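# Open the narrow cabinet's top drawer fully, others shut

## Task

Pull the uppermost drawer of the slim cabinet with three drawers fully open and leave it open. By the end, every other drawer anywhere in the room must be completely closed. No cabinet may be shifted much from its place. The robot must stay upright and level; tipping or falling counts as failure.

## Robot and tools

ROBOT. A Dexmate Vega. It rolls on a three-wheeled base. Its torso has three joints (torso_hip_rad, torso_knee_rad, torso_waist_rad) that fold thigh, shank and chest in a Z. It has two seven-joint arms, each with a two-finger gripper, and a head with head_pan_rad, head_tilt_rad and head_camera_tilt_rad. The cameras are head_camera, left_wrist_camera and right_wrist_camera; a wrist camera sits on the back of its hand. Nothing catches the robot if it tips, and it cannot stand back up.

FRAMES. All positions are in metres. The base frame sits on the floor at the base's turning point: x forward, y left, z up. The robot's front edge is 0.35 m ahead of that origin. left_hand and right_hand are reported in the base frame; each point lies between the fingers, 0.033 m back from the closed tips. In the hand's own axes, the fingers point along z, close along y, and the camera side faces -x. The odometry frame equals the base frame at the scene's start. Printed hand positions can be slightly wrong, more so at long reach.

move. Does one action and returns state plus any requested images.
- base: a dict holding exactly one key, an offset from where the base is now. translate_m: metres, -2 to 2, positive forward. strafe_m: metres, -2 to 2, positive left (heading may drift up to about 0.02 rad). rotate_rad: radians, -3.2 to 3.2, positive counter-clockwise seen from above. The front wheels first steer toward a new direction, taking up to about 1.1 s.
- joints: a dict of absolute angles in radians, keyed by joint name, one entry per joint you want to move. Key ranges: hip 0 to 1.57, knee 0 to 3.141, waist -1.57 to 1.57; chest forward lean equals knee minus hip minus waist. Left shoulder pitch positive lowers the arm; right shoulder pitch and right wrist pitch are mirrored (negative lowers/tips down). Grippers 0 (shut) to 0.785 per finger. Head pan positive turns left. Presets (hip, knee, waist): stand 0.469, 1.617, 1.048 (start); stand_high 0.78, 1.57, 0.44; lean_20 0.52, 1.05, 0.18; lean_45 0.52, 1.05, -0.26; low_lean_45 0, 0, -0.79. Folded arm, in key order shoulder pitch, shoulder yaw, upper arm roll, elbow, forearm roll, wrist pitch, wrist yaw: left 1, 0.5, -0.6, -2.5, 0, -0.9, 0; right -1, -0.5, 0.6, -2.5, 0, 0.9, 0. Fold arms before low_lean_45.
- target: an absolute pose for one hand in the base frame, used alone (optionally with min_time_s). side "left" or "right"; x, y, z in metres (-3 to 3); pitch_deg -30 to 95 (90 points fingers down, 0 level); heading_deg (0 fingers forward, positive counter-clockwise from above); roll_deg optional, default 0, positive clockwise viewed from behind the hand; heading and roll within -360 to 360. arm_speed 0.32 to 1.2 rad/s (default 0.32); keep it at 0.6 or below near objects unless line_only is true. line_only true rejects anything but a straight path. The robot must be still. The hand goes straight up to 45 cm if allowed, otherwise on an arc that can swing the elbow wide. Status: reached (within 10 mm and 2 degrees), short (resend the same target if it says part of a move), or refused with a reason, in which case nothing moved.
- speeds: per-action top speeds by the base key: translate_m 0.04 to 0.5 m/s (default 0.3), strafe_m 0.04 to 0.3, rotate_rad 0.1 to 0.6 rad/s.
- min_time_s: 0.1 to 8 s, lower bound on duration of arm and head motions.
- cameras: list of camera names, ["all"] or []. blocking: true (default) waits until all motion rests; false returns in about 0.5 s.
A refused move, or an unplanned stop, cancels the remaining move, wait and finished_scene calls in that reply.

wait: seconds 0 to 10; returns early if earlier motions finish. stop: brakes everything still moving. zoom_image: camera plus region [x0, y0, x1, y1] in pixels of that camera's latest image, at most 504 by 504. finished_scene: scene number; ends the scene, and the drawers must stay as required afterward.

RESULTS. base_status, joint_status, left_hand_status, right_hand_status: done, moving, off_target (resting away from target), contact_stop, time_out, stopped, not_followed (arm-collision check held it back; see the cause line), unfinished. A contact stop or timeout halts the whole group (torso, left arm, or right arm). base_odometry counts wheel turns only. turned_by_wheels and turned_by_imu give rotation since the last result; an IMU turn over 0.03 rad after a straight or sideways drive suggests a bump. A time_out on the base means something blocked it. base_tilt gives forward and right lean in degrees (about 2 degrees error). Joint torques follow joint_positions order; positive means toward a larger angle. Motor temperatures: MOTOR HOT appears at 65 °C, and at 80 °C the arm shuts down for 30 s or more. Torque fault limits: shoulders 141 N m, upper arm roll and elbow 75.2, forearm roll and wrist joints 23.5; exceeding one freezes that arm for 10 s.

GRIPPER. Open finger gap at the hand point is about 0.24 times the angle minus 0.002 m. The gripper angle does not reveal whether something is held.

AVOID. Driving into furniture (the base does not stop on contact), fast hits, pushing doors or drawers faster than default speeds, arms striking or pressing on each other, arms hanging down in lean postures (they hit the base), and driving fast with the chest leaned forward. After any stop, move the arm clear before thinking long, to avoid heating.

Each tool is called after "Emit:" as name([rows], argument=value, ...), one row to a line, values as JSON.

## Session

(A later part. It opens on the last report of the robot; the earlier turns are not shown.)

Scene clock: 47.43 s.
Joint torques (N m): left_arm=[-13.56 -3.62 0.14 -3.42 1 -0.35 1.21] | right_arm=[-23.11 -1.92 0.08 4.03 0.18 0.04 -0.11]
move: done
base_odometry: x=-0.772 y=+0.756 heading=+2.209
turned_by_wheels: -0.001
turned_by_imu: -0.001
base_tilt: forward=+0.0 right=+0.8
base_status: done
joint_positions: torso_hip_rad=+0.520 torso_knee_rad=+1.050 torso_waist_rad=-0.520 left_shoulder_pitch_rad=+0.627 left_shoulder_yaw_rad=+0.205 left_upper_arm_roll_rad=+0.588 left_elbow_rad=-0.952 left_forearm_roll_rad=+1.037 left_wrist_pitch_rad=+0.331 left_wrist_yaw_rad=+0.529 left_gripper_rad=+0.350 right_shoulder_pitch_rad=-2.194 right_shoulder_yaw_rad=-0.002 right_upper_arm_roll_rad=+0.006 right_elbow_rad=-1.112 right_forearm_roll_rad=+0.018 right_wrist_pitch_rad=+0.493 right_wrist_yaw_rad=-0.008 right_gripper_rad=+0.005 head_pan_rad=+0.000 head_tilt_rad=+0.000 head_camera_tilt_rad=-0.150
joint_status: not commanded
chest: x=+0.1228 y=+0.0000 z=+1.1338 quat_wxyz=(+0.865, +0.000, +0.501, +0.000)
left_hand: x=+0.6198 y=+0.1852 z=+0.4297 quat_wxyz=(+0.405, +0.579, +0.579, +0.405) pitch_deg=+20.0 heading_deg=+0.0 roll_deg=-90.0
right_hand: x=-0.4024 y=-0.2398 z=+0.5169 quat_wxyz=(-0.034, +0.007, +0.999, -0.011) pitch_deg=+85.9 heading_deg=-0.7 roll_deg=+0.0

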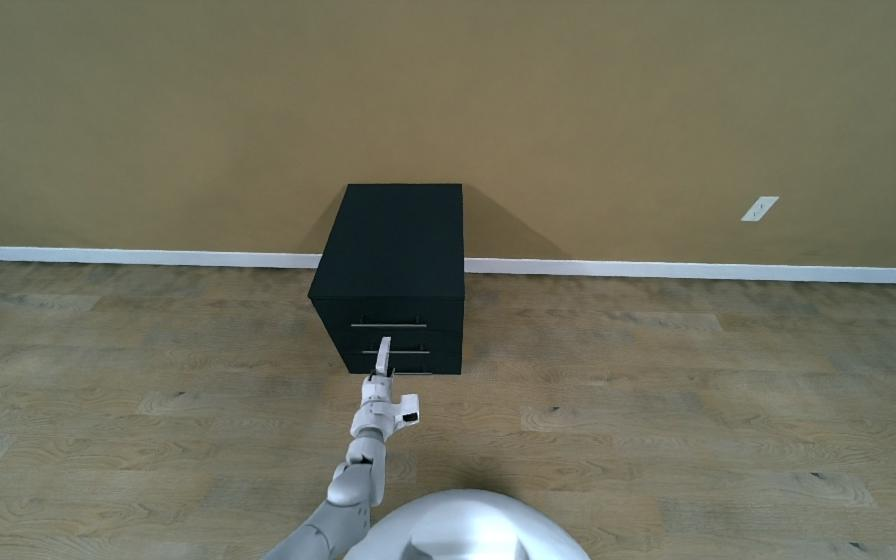

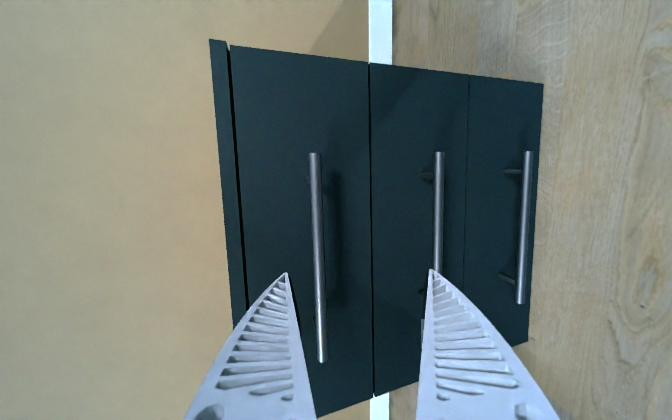

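Emit:
move(target={"side": "left", "x": 0.62, "y": 0.175, "z": 0.42, "pitch_deg": 20, "heading_deg": 0, "roll_deg": 90}, cameras=[])

Emit:
move(base={"translate_m": 0.08}, cameras=["head_camera", "left_wrist_camera"])

Scene clock: 49.73 s.
Joint torques (N m): left_arm=[-14.46 -3.91 0.85 -3.08 0.53 -0.42 1.24] | right_arm=[-23.08 -1.72 0.17 3.93 0.2 0.23 -0.1]
move: done
base_odometry: x=-0.772 y=+0.756 heading=+2.209
turned_by_wheels: +0.000
turned_by_imu: +0.000
base_tilt: forward=+0.0 right=+0.8
base_status: not commanded
joint_positions: torso_hip_rad=+0.520 torso_knee_rad=+1.050 torso_waist_rad=-0.520 left_shoulder_pitch_rad=+0.583 left_shoulder_yaw_rad=+0.158 left_upper_arm_roll_rad=+0.600 left_elbow_rad=-0.839 left_forearm_roll_rad=+1.030 left_wrist_pitch_rad=+0.316 left_wrist_yaw_rad=+0.581 left_gripper_rad=+0.350 right_shoulder_pitch_rad=-2.194 right_shoulder_yaw_rad=-0.002 right_upper_arm_roll_rad=+0.006 right_elbow_rad=-1.112 right_forearm_roll_rad=+0.018 right_wrist_pitch_rad=+0.493 right_wrist_yaw_rad=-0.008 right_gripper_rad=+0.005 head_pan_rad=+0.000 head_tilt_rad=+0.000 head_camera_tilt_rad=-0.150
joint_status: not commanded
chest: x=+0.1228 y=+0.0000 z=+1.1338 quat_wxyz=(+0.865, +0.000, +0.501, +0.000)
left_hand: x=+0.6198 y=+0.1756 z=+0.4201 quat_wxyz=(+0.405, +0.579, +0.579, +0.406) pitch_deg=+20.0 heading_deg=+0.0 roll_deg=-90.0
left_hand_status: reached (straight line, planned for 0.7 s): 1 mm and 0.0 deg off.
right_hand: x=-0.4024 y=-0.2398 z=+0.5169 quat_wxyz=(-0.034, +0.007, +0.999, -0.011) pitch_deg=+85.9 heading_deg=-0.7 roll_deg=+0.0

Scene clock: 51.33 s.
Joint torques (N m): left_arm=[-15.01 -4.03 0.79 -2.98 0.52 -0.24 1.24] | right_arm=[-23.16 -1.58 0.16 3.82 0.19 0.15 -0.08]
move: done
base_odometry: x=-0.820 y=+0.820 heading=+2.208
turned_by_wheels: -0.001
turned_by_imu: -0.001
base_tilt: forward=+0.1 right=+0.8
base_status: done
joint_positions: torso_hip_rad=+0.520 torso_knee_rad=+1.050 torso_waist_rad=-0.520 left_shoulder_pitch_rad=+0.582 left_shoulder_yaw_rad=+0.156 left_upper_arm_roll_rad=+0.600 left_elbow_rad=-0.836 left_forearm_roll_rad=+1.030 left_wrist_pitch_rad=+0.315 left_wrist_yaw_rad=+0.583 left_gripper_rad=+0.350 right_shoulder_pitch_rad=-2.194 right_shoulder_yaw_rad=-0.002 right_upper_arm_roll_rad=+0.006 right_elbow_rad=-1.112 right_forearm_roll_rad=+0.018 right_wrist_pitch_rad=+0.493 right_wrist_yaw_rad=-0.008 right_gripper_rad=+0.005 head_pan_rad=+0.000 head_tilt_rad=+0.000 head_camera_tilt_rad=-0.150
joint_status: not commanded
chest: x=+0.1228 y=+0.0000 z=+1.1338 quat_wxyz=(+0.865, +0.000, +0.501, +0.000)
left_hand: x=+0.6198 y=+0.1752 z=+0.4198 quat_wxyz=(+0.405, +0.579, +0.579, +0.406) pitch_deg=+20.0 heading_deg=+0.0 roll_deg=-90.0
right_hand: x=-0.4024 y=-0.2398 z=+0.5169 quat_wxyz=(-0.034, +0.007, +0.999, -0.011) pitch_deg=+85.9 heading_deg=-0.7 roll_deg=+0.0

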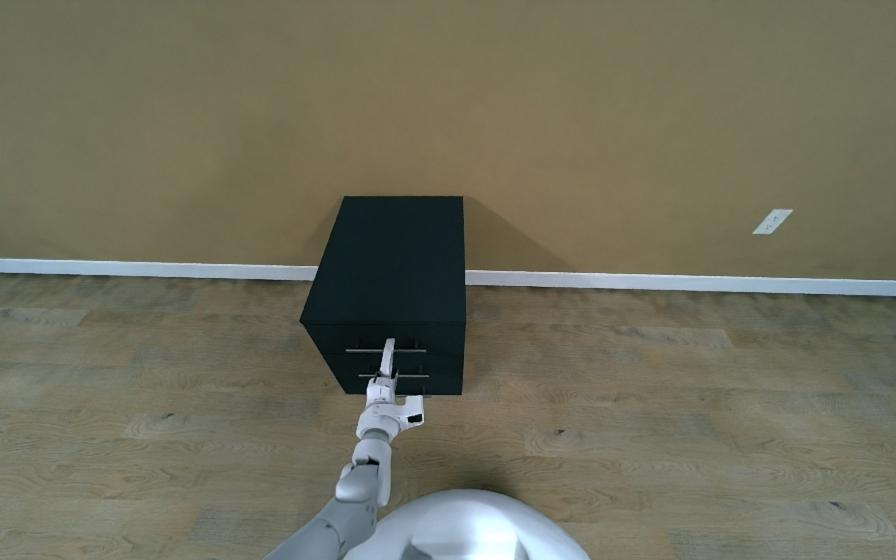

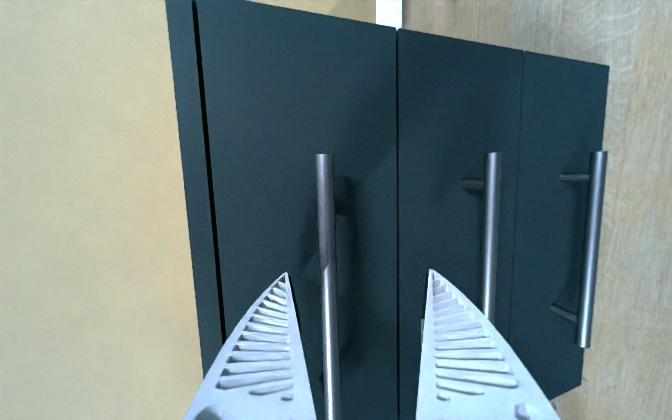

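Emit:
move(target={"side": "left", "x": 0.62, "y": 0.175, "z": 0.43, "pitch_deg": 20, "heading_deg": 0, "roll_deg": 90}, cameras=[])

Emit:
move(base={"translate_m": 0.035}, cameras=["head_camera", "left_wrist_camera"])

Emit:
zoom_image(camera="head_camera", region=[300, 300, 480, 420])

Scene clock: 53.47 s.
Joint torques (N m): left_arm=[-4.59 1.32 -5.31 -4.06 1.02 0.28 0.66] | right_arm=[-23.3 -2.03 0.19 3.87 0.16 0.13 -0.05]
move: done
base_odometry: x=-0.820 y=+0.820 heading=+2.208
turned_by_wheels: +0.000
turned_by_imu: +0.000
base_tilt: forward=+0.0 right=+0.7
base_status: not commanded
joint_positions: torso_hip_rad=+0.520 torso_knee_rad=+1.050 torso_waist_rad=-0.520 left_shoulder_pitch_rad=+0.620 left_shoulder_yaw_rad=+0.184 left_upper_arm_roll_rad=+0.598 left_elbow_rad=-0.939 left_forearm_roll_rad=+1.042 left_wrist_pitch_rad=+0.345 left_wrist_yaw_rad=+0.533 left_gripper_rad=+0.350 right_shoulder_pitch_rad=-2.194 right_shoulder_yaw_rad=-0.002 right_upper_arm_roll_rad=+0.006 right_elbow_rad=-1.112 right_forearm_roll_rad=+0.018 right_wrist_pitch_rad=+0.493 right_wrist_yaw_rad=-0.008 right_gripper_rad=+0.005 head_pan_rad=+0.000 head_tilt_rad=+0.000 head_camera_tilt_rad=-0.150
joint_status: not commanded
chest: x=+0.1228 y=+0.0000 z=+1.1338 quat_wxyz=(+0.865, +0.000, +0.501, +0.000)
left_hand: x=+0.6200 y=+0.1748 z=+0.4296 quat_wxyz=(+0.406, +0.579, +0.579, +0.405) pitch_deg=+20.0 heading_deg=+0.0 roll_deg=+90.0
left_hand_status: reached (straight line, planned for 0.7 s): 0 mm and 0.0 deg off.
right_hand: x=-0.4024 y=-0.2398 z=+0.5169 quat_wxyz=(-0.034, +0.007, +0.999, -0.011) pitch_deg=+85.9 heading_deg=-0.7 roll_deg=+0.0

Scene clock: 54.77 s.
Joint torques (N m): left_arm=[-10.35 1.4 -5.94 -4.66 0.85 0.21 -0.07] | right_arm=[-23.21 -2.08 0.21 3.94 0.19 0.04 -0.02]
move: done
base_odometry: x=-0.841 y=+0.848 heading=+2.207
turned_by_wheels: -0.001
turned_by_imu: -0.001
base_tilt: forward=+0.0 right=+0.7
base_status: done
joint_positions: torso_hip_rad=+0.520 torso_knee_rad=+1.050 torso_waist_rad=-0.520 left_shoulder_pitch_rad=+0.622 left_shoulder_yaw_rad=+0.185 left_upper_arm_roll_rad=+0.598 left_elbow_rad=-0.942 left_forearm_roll_rad=+1.043 left_wrist_pitch_rad=+0.346 left_wrist_yaw_rad=+0.532 left_gripper_rad=+0.350 right_shoulder_pitch_rad=-2.194 right_shoulder_yaw_rad=-0.002 right_upper_arm_roll_rad=+0.006 right_elbow_rad=-1.112 right_forearm_roll_rad=+0.018 right_wrist_pitch_rad=+0.493 right_wrist_yaw_rad=-0.008 right_gripper_rad=+0.005 head_pan_rad=+0.000 head_tilt_rad=+0.000 head_camera_tilt_rad=-0.150
joint_status: not commanded
chest: x=+0.1228 y=+0.0000 z=+1.1338 quat_wxyz=(+0.865, +0.000, +0.501, +0.000)
left_hand: x=+0.6199 y=+0.1748 z=+0.4300 quat_wxyz=(+0.406, +0.579, +0.579, +0.406) pitch_deg=+20.0 heading_deg=+0.0 roll_deg=+90.0
right_hand: x=-0.4024 y=-0.2398 z=+0.5168 quat_wxyz=(-0.033, +0.007, +0.999, -0.011) pitch_deg=+86.0 heading_deg=-0.7 roll_deg=+0.0

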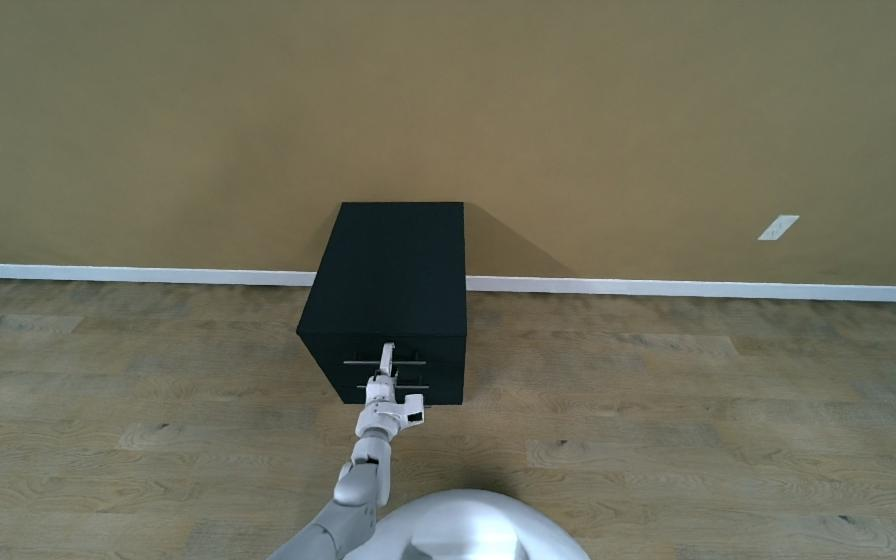

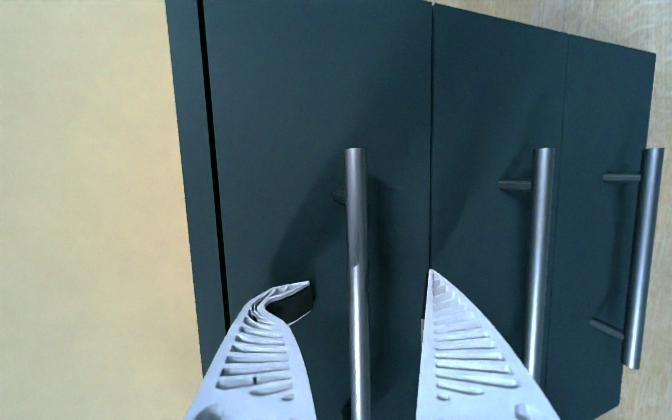

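Scaled by 2.800 from the camera's image (finer frame: 960x600).

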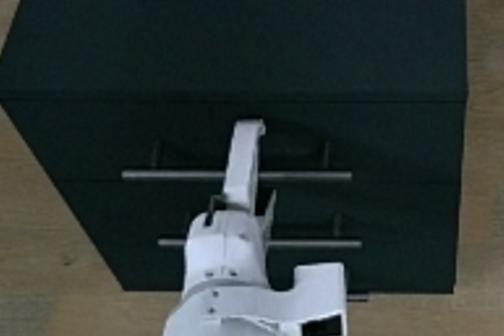

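Emit:
move(base={"translate_m": -0.018}, cameras=[])

Emit:
move(joints={"left_gripper_rad": 0.0}, cameras=["head_camera", "left_wrist_camera"])

Emit:
zoom_image(camera="head_camera", region=[300, 300, 480, 420])

Scene clock: 55.97 s.
Joint torques (N m): left_arm=[-17.38 0.76 -5.88 -7.22 1.68 0.08 2.08] | right_arm=[-23.3 -2.18 0.27 4.07 0.16 0.1 -0.01]
move: done
base_odometry: x=-0.830 y=+0.834 heading=+2.207
turned_by_wheels: -0.001
turned_by_imu: +0.000
base_tilt: forward=+0.0 right=+0.8
base_status: done
joint_positions: torso_hip_rad=+0.520 torso_knee_rad=+1.050 torso_waist_rad=-0.520 left_shoulder_pitch_rad=+0.622 left_shoulder_yaw_rad=+0.186 left_upper_arm_roll_rad=+0.598 left_elbow_rad=-0.942 left_forearm_roll_rad=+1.042 left_wrist_pitch_rad=+0.346 left_wrist_yaw_rad=+0.531 left_gripper_rad=+0.350 right_shoulder_pitch_rad=-2.194 right_shoulder_yaw_rad=-0.002 right_upper_arm_roll_rad=+0.006 right_elbow_rad=-1.112 right_forearm_roll_rad=+0.018 right_wrist_pitch_rad=+0.493 right_wrist_yaw_rad=-0.008 right_gripper_rad=+0.005 head_pan_rad=+0.000 head_tilt_rad=+0.000 head_camera_tilt_rad=-0.150
joint_status: not commanded
chest: x=+0.1228 y=+0.0000 z=+1.1338 quat_wxyz=(+0.865, +0.000, +0.501, +0.000)
left_hand: x=+0.6195 y=+0.1749 z=+0.4294 quat_wxyz=(+0.405, +0.580, +0.580, +0.405) pitch_deg=+20.1 heading_deg=+0.0 roll_deg=+90.0
right_hand: x=-0.4024 y=-0.2398 z=+0.5169 quat_wxyz=(-0.034, +0.007, +0.999, -0.011) pitch_deg=+85.9 heading_deg=-0.7 roll_deg=+0.0

Scene clock: 56.87 s.
Joint torques (N m): left_arm=[-6.65 0.8 -3.6 -0.29 -0.3 0.1 -0.96] | right_arm=[-23.56 -2.08 0.24 4.12 0.17 0.11 -0.02]
move: done
base_odometry: x=-0.830 y=+0.834 heading=+2.207
turned_by_wheels: +0.000
turned_by_imu: +0.000
base_tilt: forward=+0.0 right=+0.8
base_status: not commanded
joint_positions: torso_hip_rad=+0.520 torso_knee_rad=+1.050 torso_waist_rad=-0.520 left_shoulder_pitch_rad=+0.621 left_shoulder_yaw_rad=+0.186 left_upper_arm_roll_rad=+0.597 left_elbow_rad=-0.943 left_forearm_roll_rad=+1.043 left_wrist_pitch_rad=+0.346 left_wrist_yaw_rad=+0.532 left_gripper_rad=+0.000 right_shoulder_pitch_rad=-2.194 right_shoulder_yaw_rad=-0.002 right_upper_arm_roll_rad=+0.006 right_elbow_rad=-1.112 right_forearm_roll_rad=+0.018 right_wrist_pitch_rad=+0.493 right_wrist_yaw_rad=-0.008 right_gripper_rad=+0.005 head_pan_rad=+0.000 head_tilt_rad=+0.000 head_camera_tilt_rad=-0.150
joint_status: all done
chest: x=+0.1227 y=+0.0000 z=+1.1339 quat_wxyz=(+0.865, +0.000, +0.501, +0.000)
left_hand: x=+0.6202 y=+0.1748 z=+0.4305 quat_wxyz=(+0.406, +0.579, +0.579, +0.406) pitch_deg=+19.9 heading_deg=+0.0 roll_deg=+90.0
right_hand: x=-0.4023 y=-0.2398 z=+0.5168 quat_wxyz=(-0.033, +0.007, +0.999, -0.011) pitch_deg=+86.0 heading_deg=-0.7 roll_deg=+0.0

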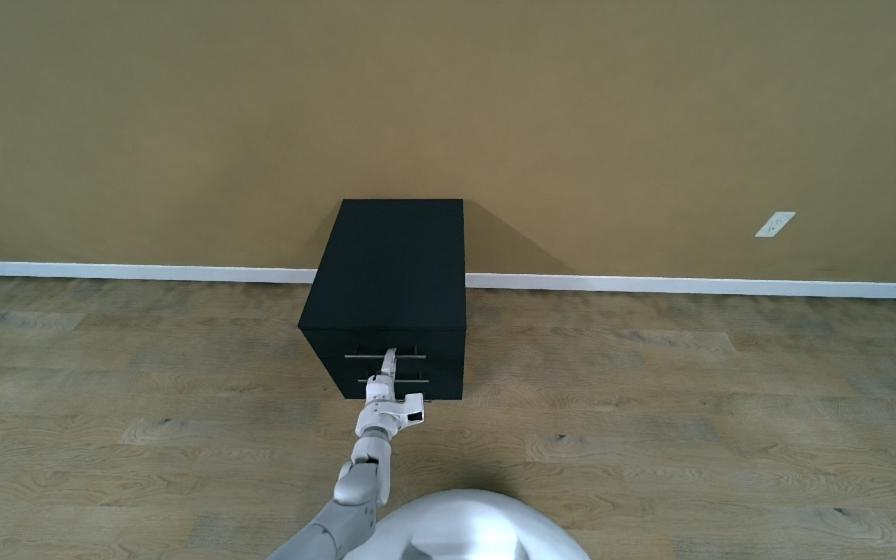

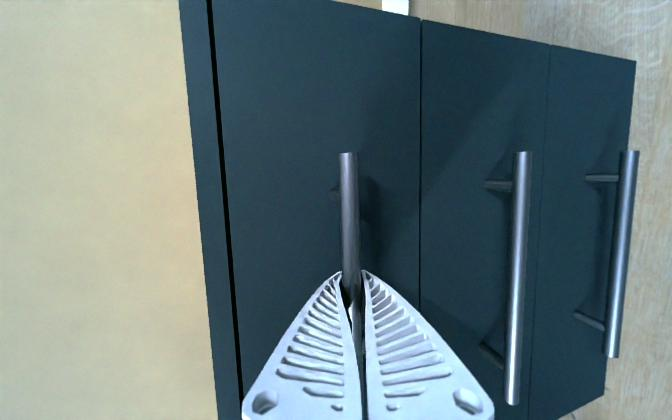

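Scaled by 2.800 from the camera's image (finer frame: 960x600).

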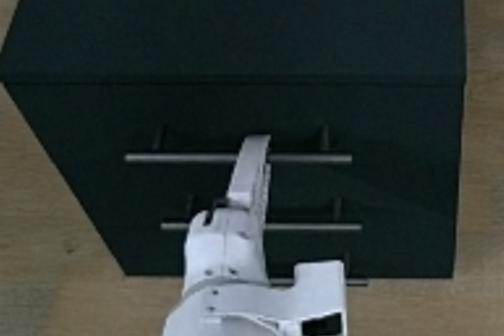

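Emit:
move(base={"translate_m": -0.3}, speeds={"translate_m": 0.15}, cameras=["head_camera", "left_wrist_camera"])

Scene clock: 60.30 s.
Joint torques (N m): left_arm=[-2.21 -4.08 2.09 -2.51 1.07 -2.56 -0.97] | right_arm=[-23.26 -2.19 0.27 4.14 0.16 -0.07 0.05]
move: done
base_odometry: x=-0.652 y=+0.592 heading=+2.206
turned_by_wheels: -0.001
turned_by_imu: +0.000
base_tilt: forward=+0.1 right=+0.8
base_status: done
joint_positions: torso_hip_rad=+0.520 torso_knee_rad=+1.050 torso_waist_rad=-0.520 left_shoulder_pitch_rad=+0.621 left_shoulder_yaw_rad=+0.186 left_upper_arm_roll_rad=+0.597 left_elbow_rad=-0.943 left_forearm_roll_rad=+1.043 left_wrist_pitch_rad=+0.346 left_wrist_yaw_rad=+0.532 left_gripper_rad=+0.000 right_shoulder_pitch_rad=-2.194 right_shoulder_yaw_rad=-0.002 right_upper_arm_roll_rad=+0.006 right_elbow_rad=-1.112 right_forearm_roll_rad=+0.018 right_wrist_pitch_rad=+0.493 right_wrist_yaw_rad=-0.008 right_gripper_rad=+0.005 head_pan_rad=+0.000 head_tilt_rad=+0.000 head_camera_tilt_rad=-0.150
joint_status: not commanded
chest: x=+0.1226 y=+0.0000 z=+1.1339 quat_wxyz=(+0.865, +0.000, +0.501, +0.000)
left_hand: x=+0.6203 y=+0.1755 z=+0.4306 quat_wxyz=(+0.406, +0.579, +0.579, +0.406) pitch_deg=+19.9 heading_deg=+0.1 roll_deg=-90.0
right_hand: x=-0.4023 y=-0.2398 z=+0.5168 quat_wxyz=(-0.033, +0.007, +0.999, -0.011) pitch_deg=+86.0 heading_deg=-0.7 roll_deg=+0.0

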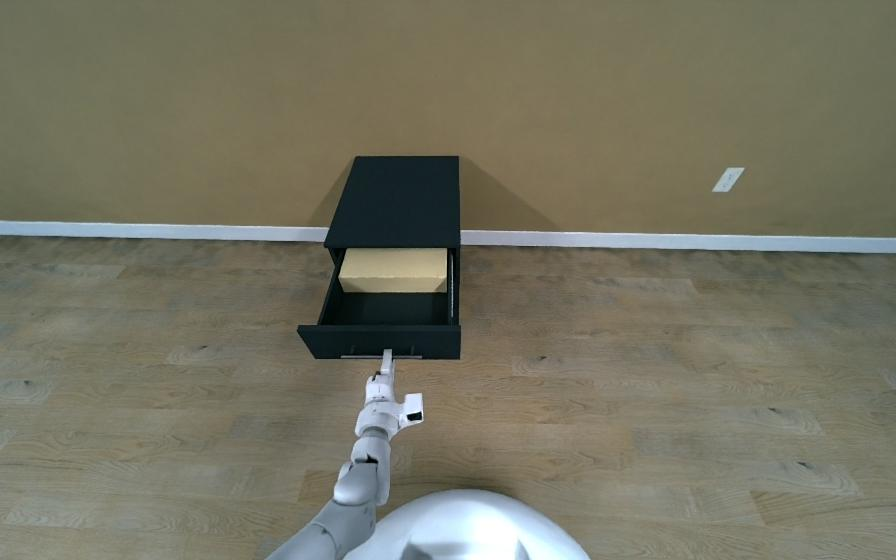

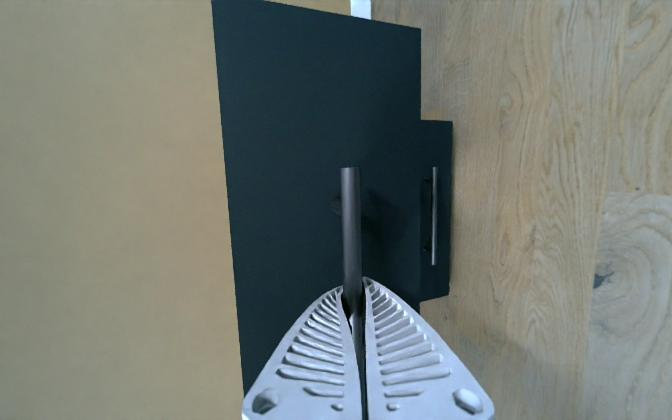

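Emit:
move(base={"translate_m": -0.1}, speeds={"translate_m": 0.08}, cameras=["head_camera", "left_wrist_camera"])

Scene clock: 62.73 s.
Joint torques (N m): left_arm=[2.44 -4.12 2.54 2.08 -0.97 -0.7 -2.45] | right_arm=[-23.37 -2 0.19 4.2 0.15 -0.16 0.08]
move: done
base_odometry: x=-0.593 y=+0.512 heading=+2.205
turned_by_wheels: -0.001
turned_by_imu: -0.001
base_tilt: forward=+0.1 right=+0.7
base_status: done
joint_positions: torso_hip_rad=+0.520 torso_knee_rad=+1.050 torso_waist_rad=-0.520 left_shoulder_pitch_rad=+0.621 left_shoulder_yaw_rad=+0.186 left_upper_arm_roll_rad=+0.597 left_elbow_rad=-0.943 left_forearm_roll_rad=+1.043 left_wrist_pitch_rad=+0.346 left_wrist_yaw_rad=+0.532 left_gripper_rad=+0.000 right_shoulder_pitch_rad=-2.194 right_shoulder_yaw_rad=-0.002 right_upper_arm_roll_rad=+0.006 right_elbow_rad=-1.112 right_forearm_roll_rad=+0.018 right_wrist_pitch_rad=+0.493 right_wrist_yaw_rad=-0.008 right_gripper_rad=+0.005 head_pan_rad=+0.000 head_tilt_rad=+0.000 head_camera_tilt_rad=-0.150
joint_status: not commanded
chest: x=+0.1226 y=+0.0000 z=+1.1339 quat_wxyz=(+0.865, +0.000, +0.501, +0.000)
left_hand: x=+0.6207 y=+0.1752 z=+0.4312 quat_wxyz=(+0.406, +0.579, +0.579, +0.406) pitch_deg=+19.8 heading_deg=+0.0 roll_deg=-90.0
right_hand: x=-0.4023 y=-0.2398 z=+0.5167 quat_wxyz=(-0.033, +0.007, +0.999, -0.011) pitch_deg=+86.0 heading_deg=-0.7 roll_deg=+0.0

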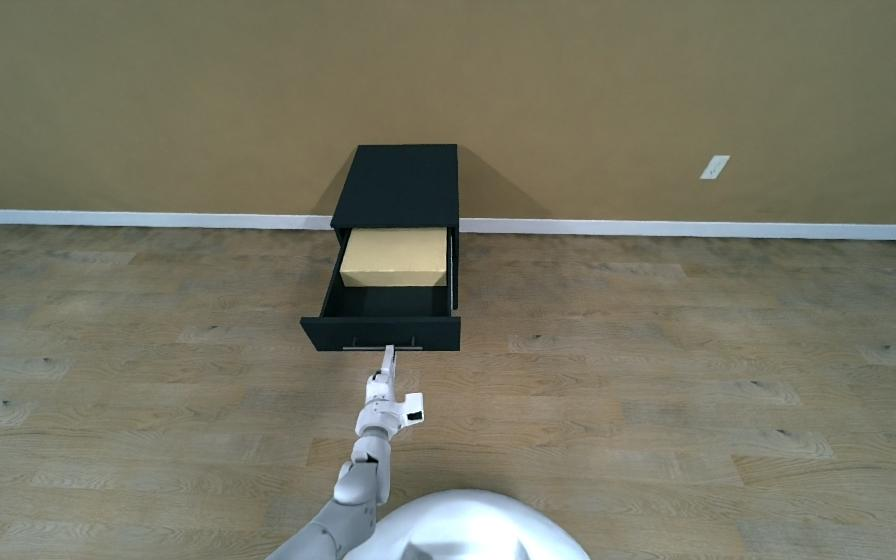

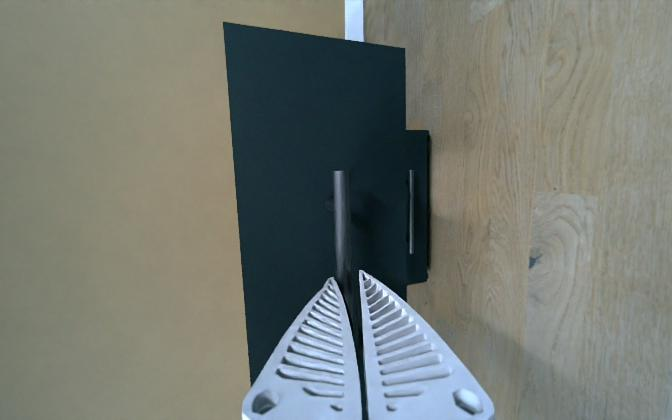

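Emit:
zoom_image(camera="head_camera", region=[290, 200, 480, 400])

Emit:
zoom_image(camera="left_wrist_camera", region=[220, 150, 480, 420])

Scaled by 2.520 from the camera's image (finer frame: 960x600).

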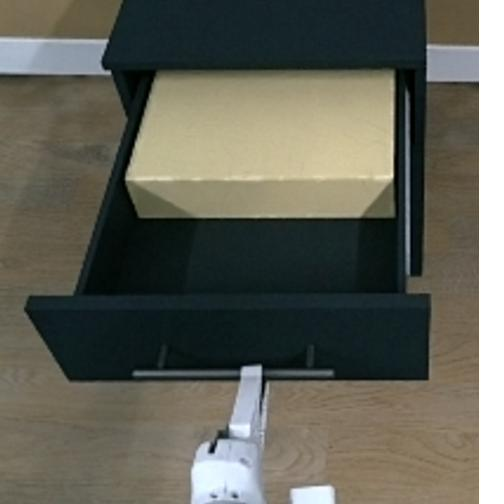

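Scaled by 1.867 from the camera's image (finer frame: 960x600).

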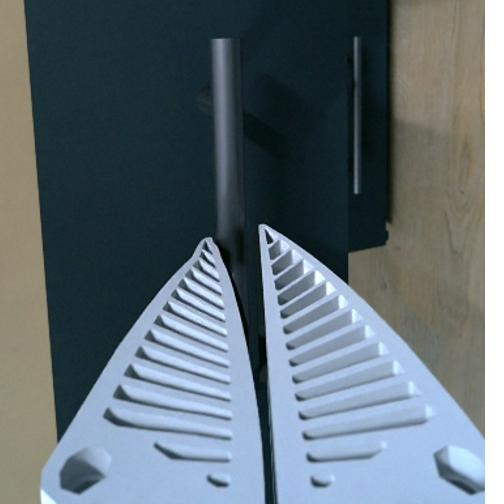

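Emit:
move(joints={"left_gripper_rad": 0.2}, cameras=[])

Emit:
move(base={"translate_m": 0.03}, cameras=[])

Emit:
move(joints={"left_gripper_rad": 0.0}, cameras=["left_wrist_camera"])

Emit:
move(base={"translate_m": -0.06}, speeds={"translate_m": 0.06}, cameras=["head_camera", "left_wrist_camera"])

Scene clock: 64.27 s.
Joint torques (N m): left_arm=[-5.86 -4.06 0.32 -3.45 0.52 -0.06 0.61] | right_arm=[-23.32 -1.91 0.29 4.17 0.19 -0.02 0.09]
move: done
base_odometry: x=-0.593 y=+0.512 heading=+2.205
turned_by_wheels: +0.000
turned_by_imu: +0.000
base_tilt: forward=+0.0 right=+0.8
base_status: not commanded
joint_positions: torso_hip_rad=+0.520 torso_knee_rad=+1.050 torso_waist_rad=-0.520 left_shoulder_pitch_rad=+0.621 left_shoulder_yaw_rad=+0.186 left_upper_arm_roll_rad=+0.597 left_elbow_rad=-0.943 left_forearm_roll_rad=+1.043 left_wrist_pitch_rad=+0.346 left_wrist_yaw_rad=+0.531 left_gripper_rad=+0.200 right_shoulder_pitch_rad=-2.194 right_shoulder_yaw_rad=-0.002 right_upper_arm_roll_rad=+0.006 right_elbow_rad=-1.112 right_forearm_roll_rad=+0.018 right_wrist_pitch_rad=+0.493 right_wrist_yaw_rad=-0.008 right_gripper_rad=+0.005 head_pan_rad=+0.000 head_tilt_rad=+0.000 head_camera_tilt_rad=-0.150
joint_status: all done
chest: x=+0.1227 y=+0.0000 z=+1.1339 quat_wxyz=(+0.865, +0.000, +0.501, +0.000)
left_hand: x=+0.6201 y=+0.1752 z=+0.4302 quat_wxyz=(+0.406, +0.579, +0.579, +0.406) pitch_deg=+20.0 heading_deg=+0.0 roll_deg=-90.0
right_hand: x=-0.4023 y=-0.2398 z=+0.5168 quat_wxyz=(-0.033, +0.007, +0.999, -0.011) pitch_deg=+86.0 heading_deg=-0.7 roll_deg=+0.0

Scene clock: 65.77 s.
Joint torques (N m): left_arm=[-10.04 -3.72 -0.73 -4.29 0.66 0.1 0.6] | right_arm=[-23.52 -1.83 0.33 4.16 0.18 0.13 0.1]
move: done
base_odometry: x=-0.611 y=+0.536 heading=+2.204
turned_by_wheels: -0.001
turned_by_imu: -0.001
base_tilt: forward=+0.0 right=+0.8
base_status: done
joint_positions: torso_hip_rad=+0.520 torso_knee_rad=+1.050 torso_waist_rad=-0.520 left_shoulder_pitch_rad=+0.622 left_shoulder_yaw_rad=+0.186 left_upper_arm_roll_rad=+0.597 left_elbow_rad=-0.943 left_forearm_roll_rad=+1.043 left_wrist_pitch_rad=+0.346 left_wrist_yaw_rad=+0.531 left_gripper_rad=+0.200 right_shoulder_pitch_rad=-2.194 right_shoulder_yaw_rad=-0.002 right_upper_arm_roll_rad=+0.006 right_elbow_rad=-1.112 right_forearm_roll_rad=+0.018 right_wrist_pitch_rad=+0.493 right_wrist_yaw_rad=-0.008 right_gripper_rad=+0.005 head_pan_rad=+0.000 head_tilt_rad=+0.000 head_camera_tilt_rad=-0.150
joint_status: not commanded
chest: x=+0.1228 y=+0.0000 z=+1.1338 quat_wxyz=(+0.865, +0.000, +0.501, +0.000)
left_hand: x=+0.6200 y=+0.1752 z=+0.4300 quat_wxyz=(+0.405, +0.579, +0.579, +0.406) pitch_deg=+20.0 heading_deg=+0.0 roll_deg=-90.0
right_hand: x=-0.4023 y=-0.2398 z=+0.5168 quat_wxyz=(-0.034, +0.007, +0.999, -0.011) pitch_deg=+85.9 heading_deg=-0.7 roll_deg=+0.0

Scene clock: 66.47 s.
Joint torques (N m): left_arm=[-7.9 -3.82 -0.74 -1.04 -0.15 0.19 -0.72] | right_arm=[-23.4 -1.63 0.33 4.14 0.2 0.17 0.08]
move: done
base_odometry: x=-0.611 y=+0.536 heading=+2.204
turned_by_wheels: +0.000
turned_by_imu: +0.000
base_tilt: forward=+0.0 right=+0.8
base_status: not commanded
joint_positions: torso_hip_rad=+0.520 torso_knee_rad=+1.050 torso_waist_rad=-0.520 left_shoulder_pitch_rad=+0.621 left_shoulder_yaw_rad=+0.186 left_upper_arm_roll_rad=+0.597 left_elbow_rad=-0.943 left_forearm_roll_rad=+1.043 left_wrist_pitch_rad=+0.346 left_wrist_yaw_rad=+0.532 left_gripper_rad=+0.000 right_shoulder_pitch_rad=-2.194 right_shoulder_yaw_rad=-0.002 right_upper_arm_roll_rad=+0.006 right_elbow_rad=-1.112 right_forearm_roll_rad=+0.018 right_wrist_pitch_rad=+0.493 right_wrist_yaw_rad=-0.008 right_gripper_rad=+0.005 head_pan_rad=+0.000 head_tilt_rad=+0.000 head_camera_tilt_rad=-0.150
joint_status: all done
chest: x=+0.1228 y=+0.0000 z=+1.1338 quat_wxyz=(+0.865, +0.000, +0.501, +0.000)
left_hand: x=+0.6202 y=+0.1751 z=+0.4304 quat_wxyz=(+0.406, +0.579, +0.579, +0.406) pitch_deg=+19.9 heading_deg=+0.0 roll_deg=-90.0
right_hand: x=-0.4023 y=-0.2398 z=+0.5168 quat_wxyz=(-0.033, +0.007, +0.999, -0.011) pitch_deg=+86.0 heading_deg=-0.7 roll_deg=+0.0

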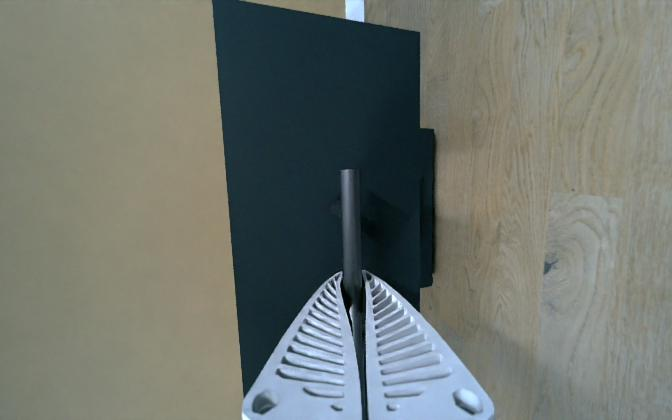

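Scene clock: 68.07 s.
Joint torques (N m): left_arm=[-6.79 -3.44 -0.83 -3.7 0.54 0.28 0.59] | right_arm=[-23.33 -1.6 0.36 4.2 0.18 0.1 0.07]
move: done
base_odometry: x=-0.575 y=+0.487 heading=+2.203
turned_by_wheels: -0.001
turned_by_imu: -0.001
base_tilt: forward=+0.0 right=+0.7
base_status: done
joint_positions: torso_hip_rad=+0.520 torso_knee_rad=+1.050 torso_waist_rad=-0.520 left_shoulder_pitch_rad=+0.621 left_shoulder_yaw_rad=+0.186 left_upper_arm_roll_rad=+0.597 left_elbow_rad=-0.943 left_forearm_roll_rad=+1.043 left_wrist_pitch_rad=+0.346 left_wrist_yaw_rad=+0.531 left_gripper_rad=+0.000 right_shoulder_pitch_rad=-2.194 right_shoulder_yaw_rad=-0.002 right_upper_arm_roll_rad=+0.006 right_elbow_rad=-1.112 right_forearm_roll_rad=+0.018 right_wrist_pitch_rad=+0.493 right_wrist_yaw_rad=-0.008 right_gripper_rad=+0.005 head_pan_rad=+0.000 head_tilt_rad=+0.000 head_camera_tilt_rad=-0.150
joint_status: not commanded
chest: x=+0.1227 y=+0.0000 z=+1.1338 quat_wxyz=(+0.865, +0.000, +0.501, +0.000)
left_hand: x=+0.6201 y=+0.1751 z=+0.4302 quat_wxyz=(+0.406, +0.579, +0.579, +0.406) pitch_deg=+20.0 heading_deg=+0.0 roll_deg=-90.0
right_hand: x=-0.4023 y=-0.2398 z=+0.5168 quat_wxyz=(-0.033, +0.007, +0.999, -0.011) pitch_deg=+86.0 heading_deg=-0.7 roll_deg=+0.0

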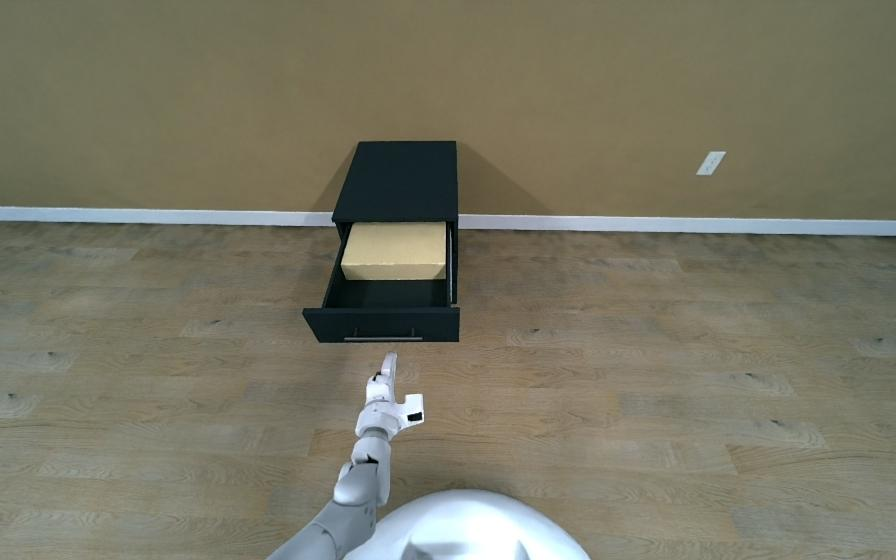

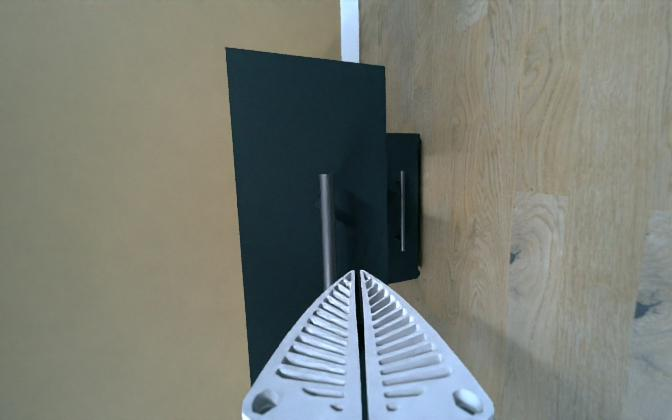

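Emit:
finished_scene(scene=1)

The scene is finished: the task was done.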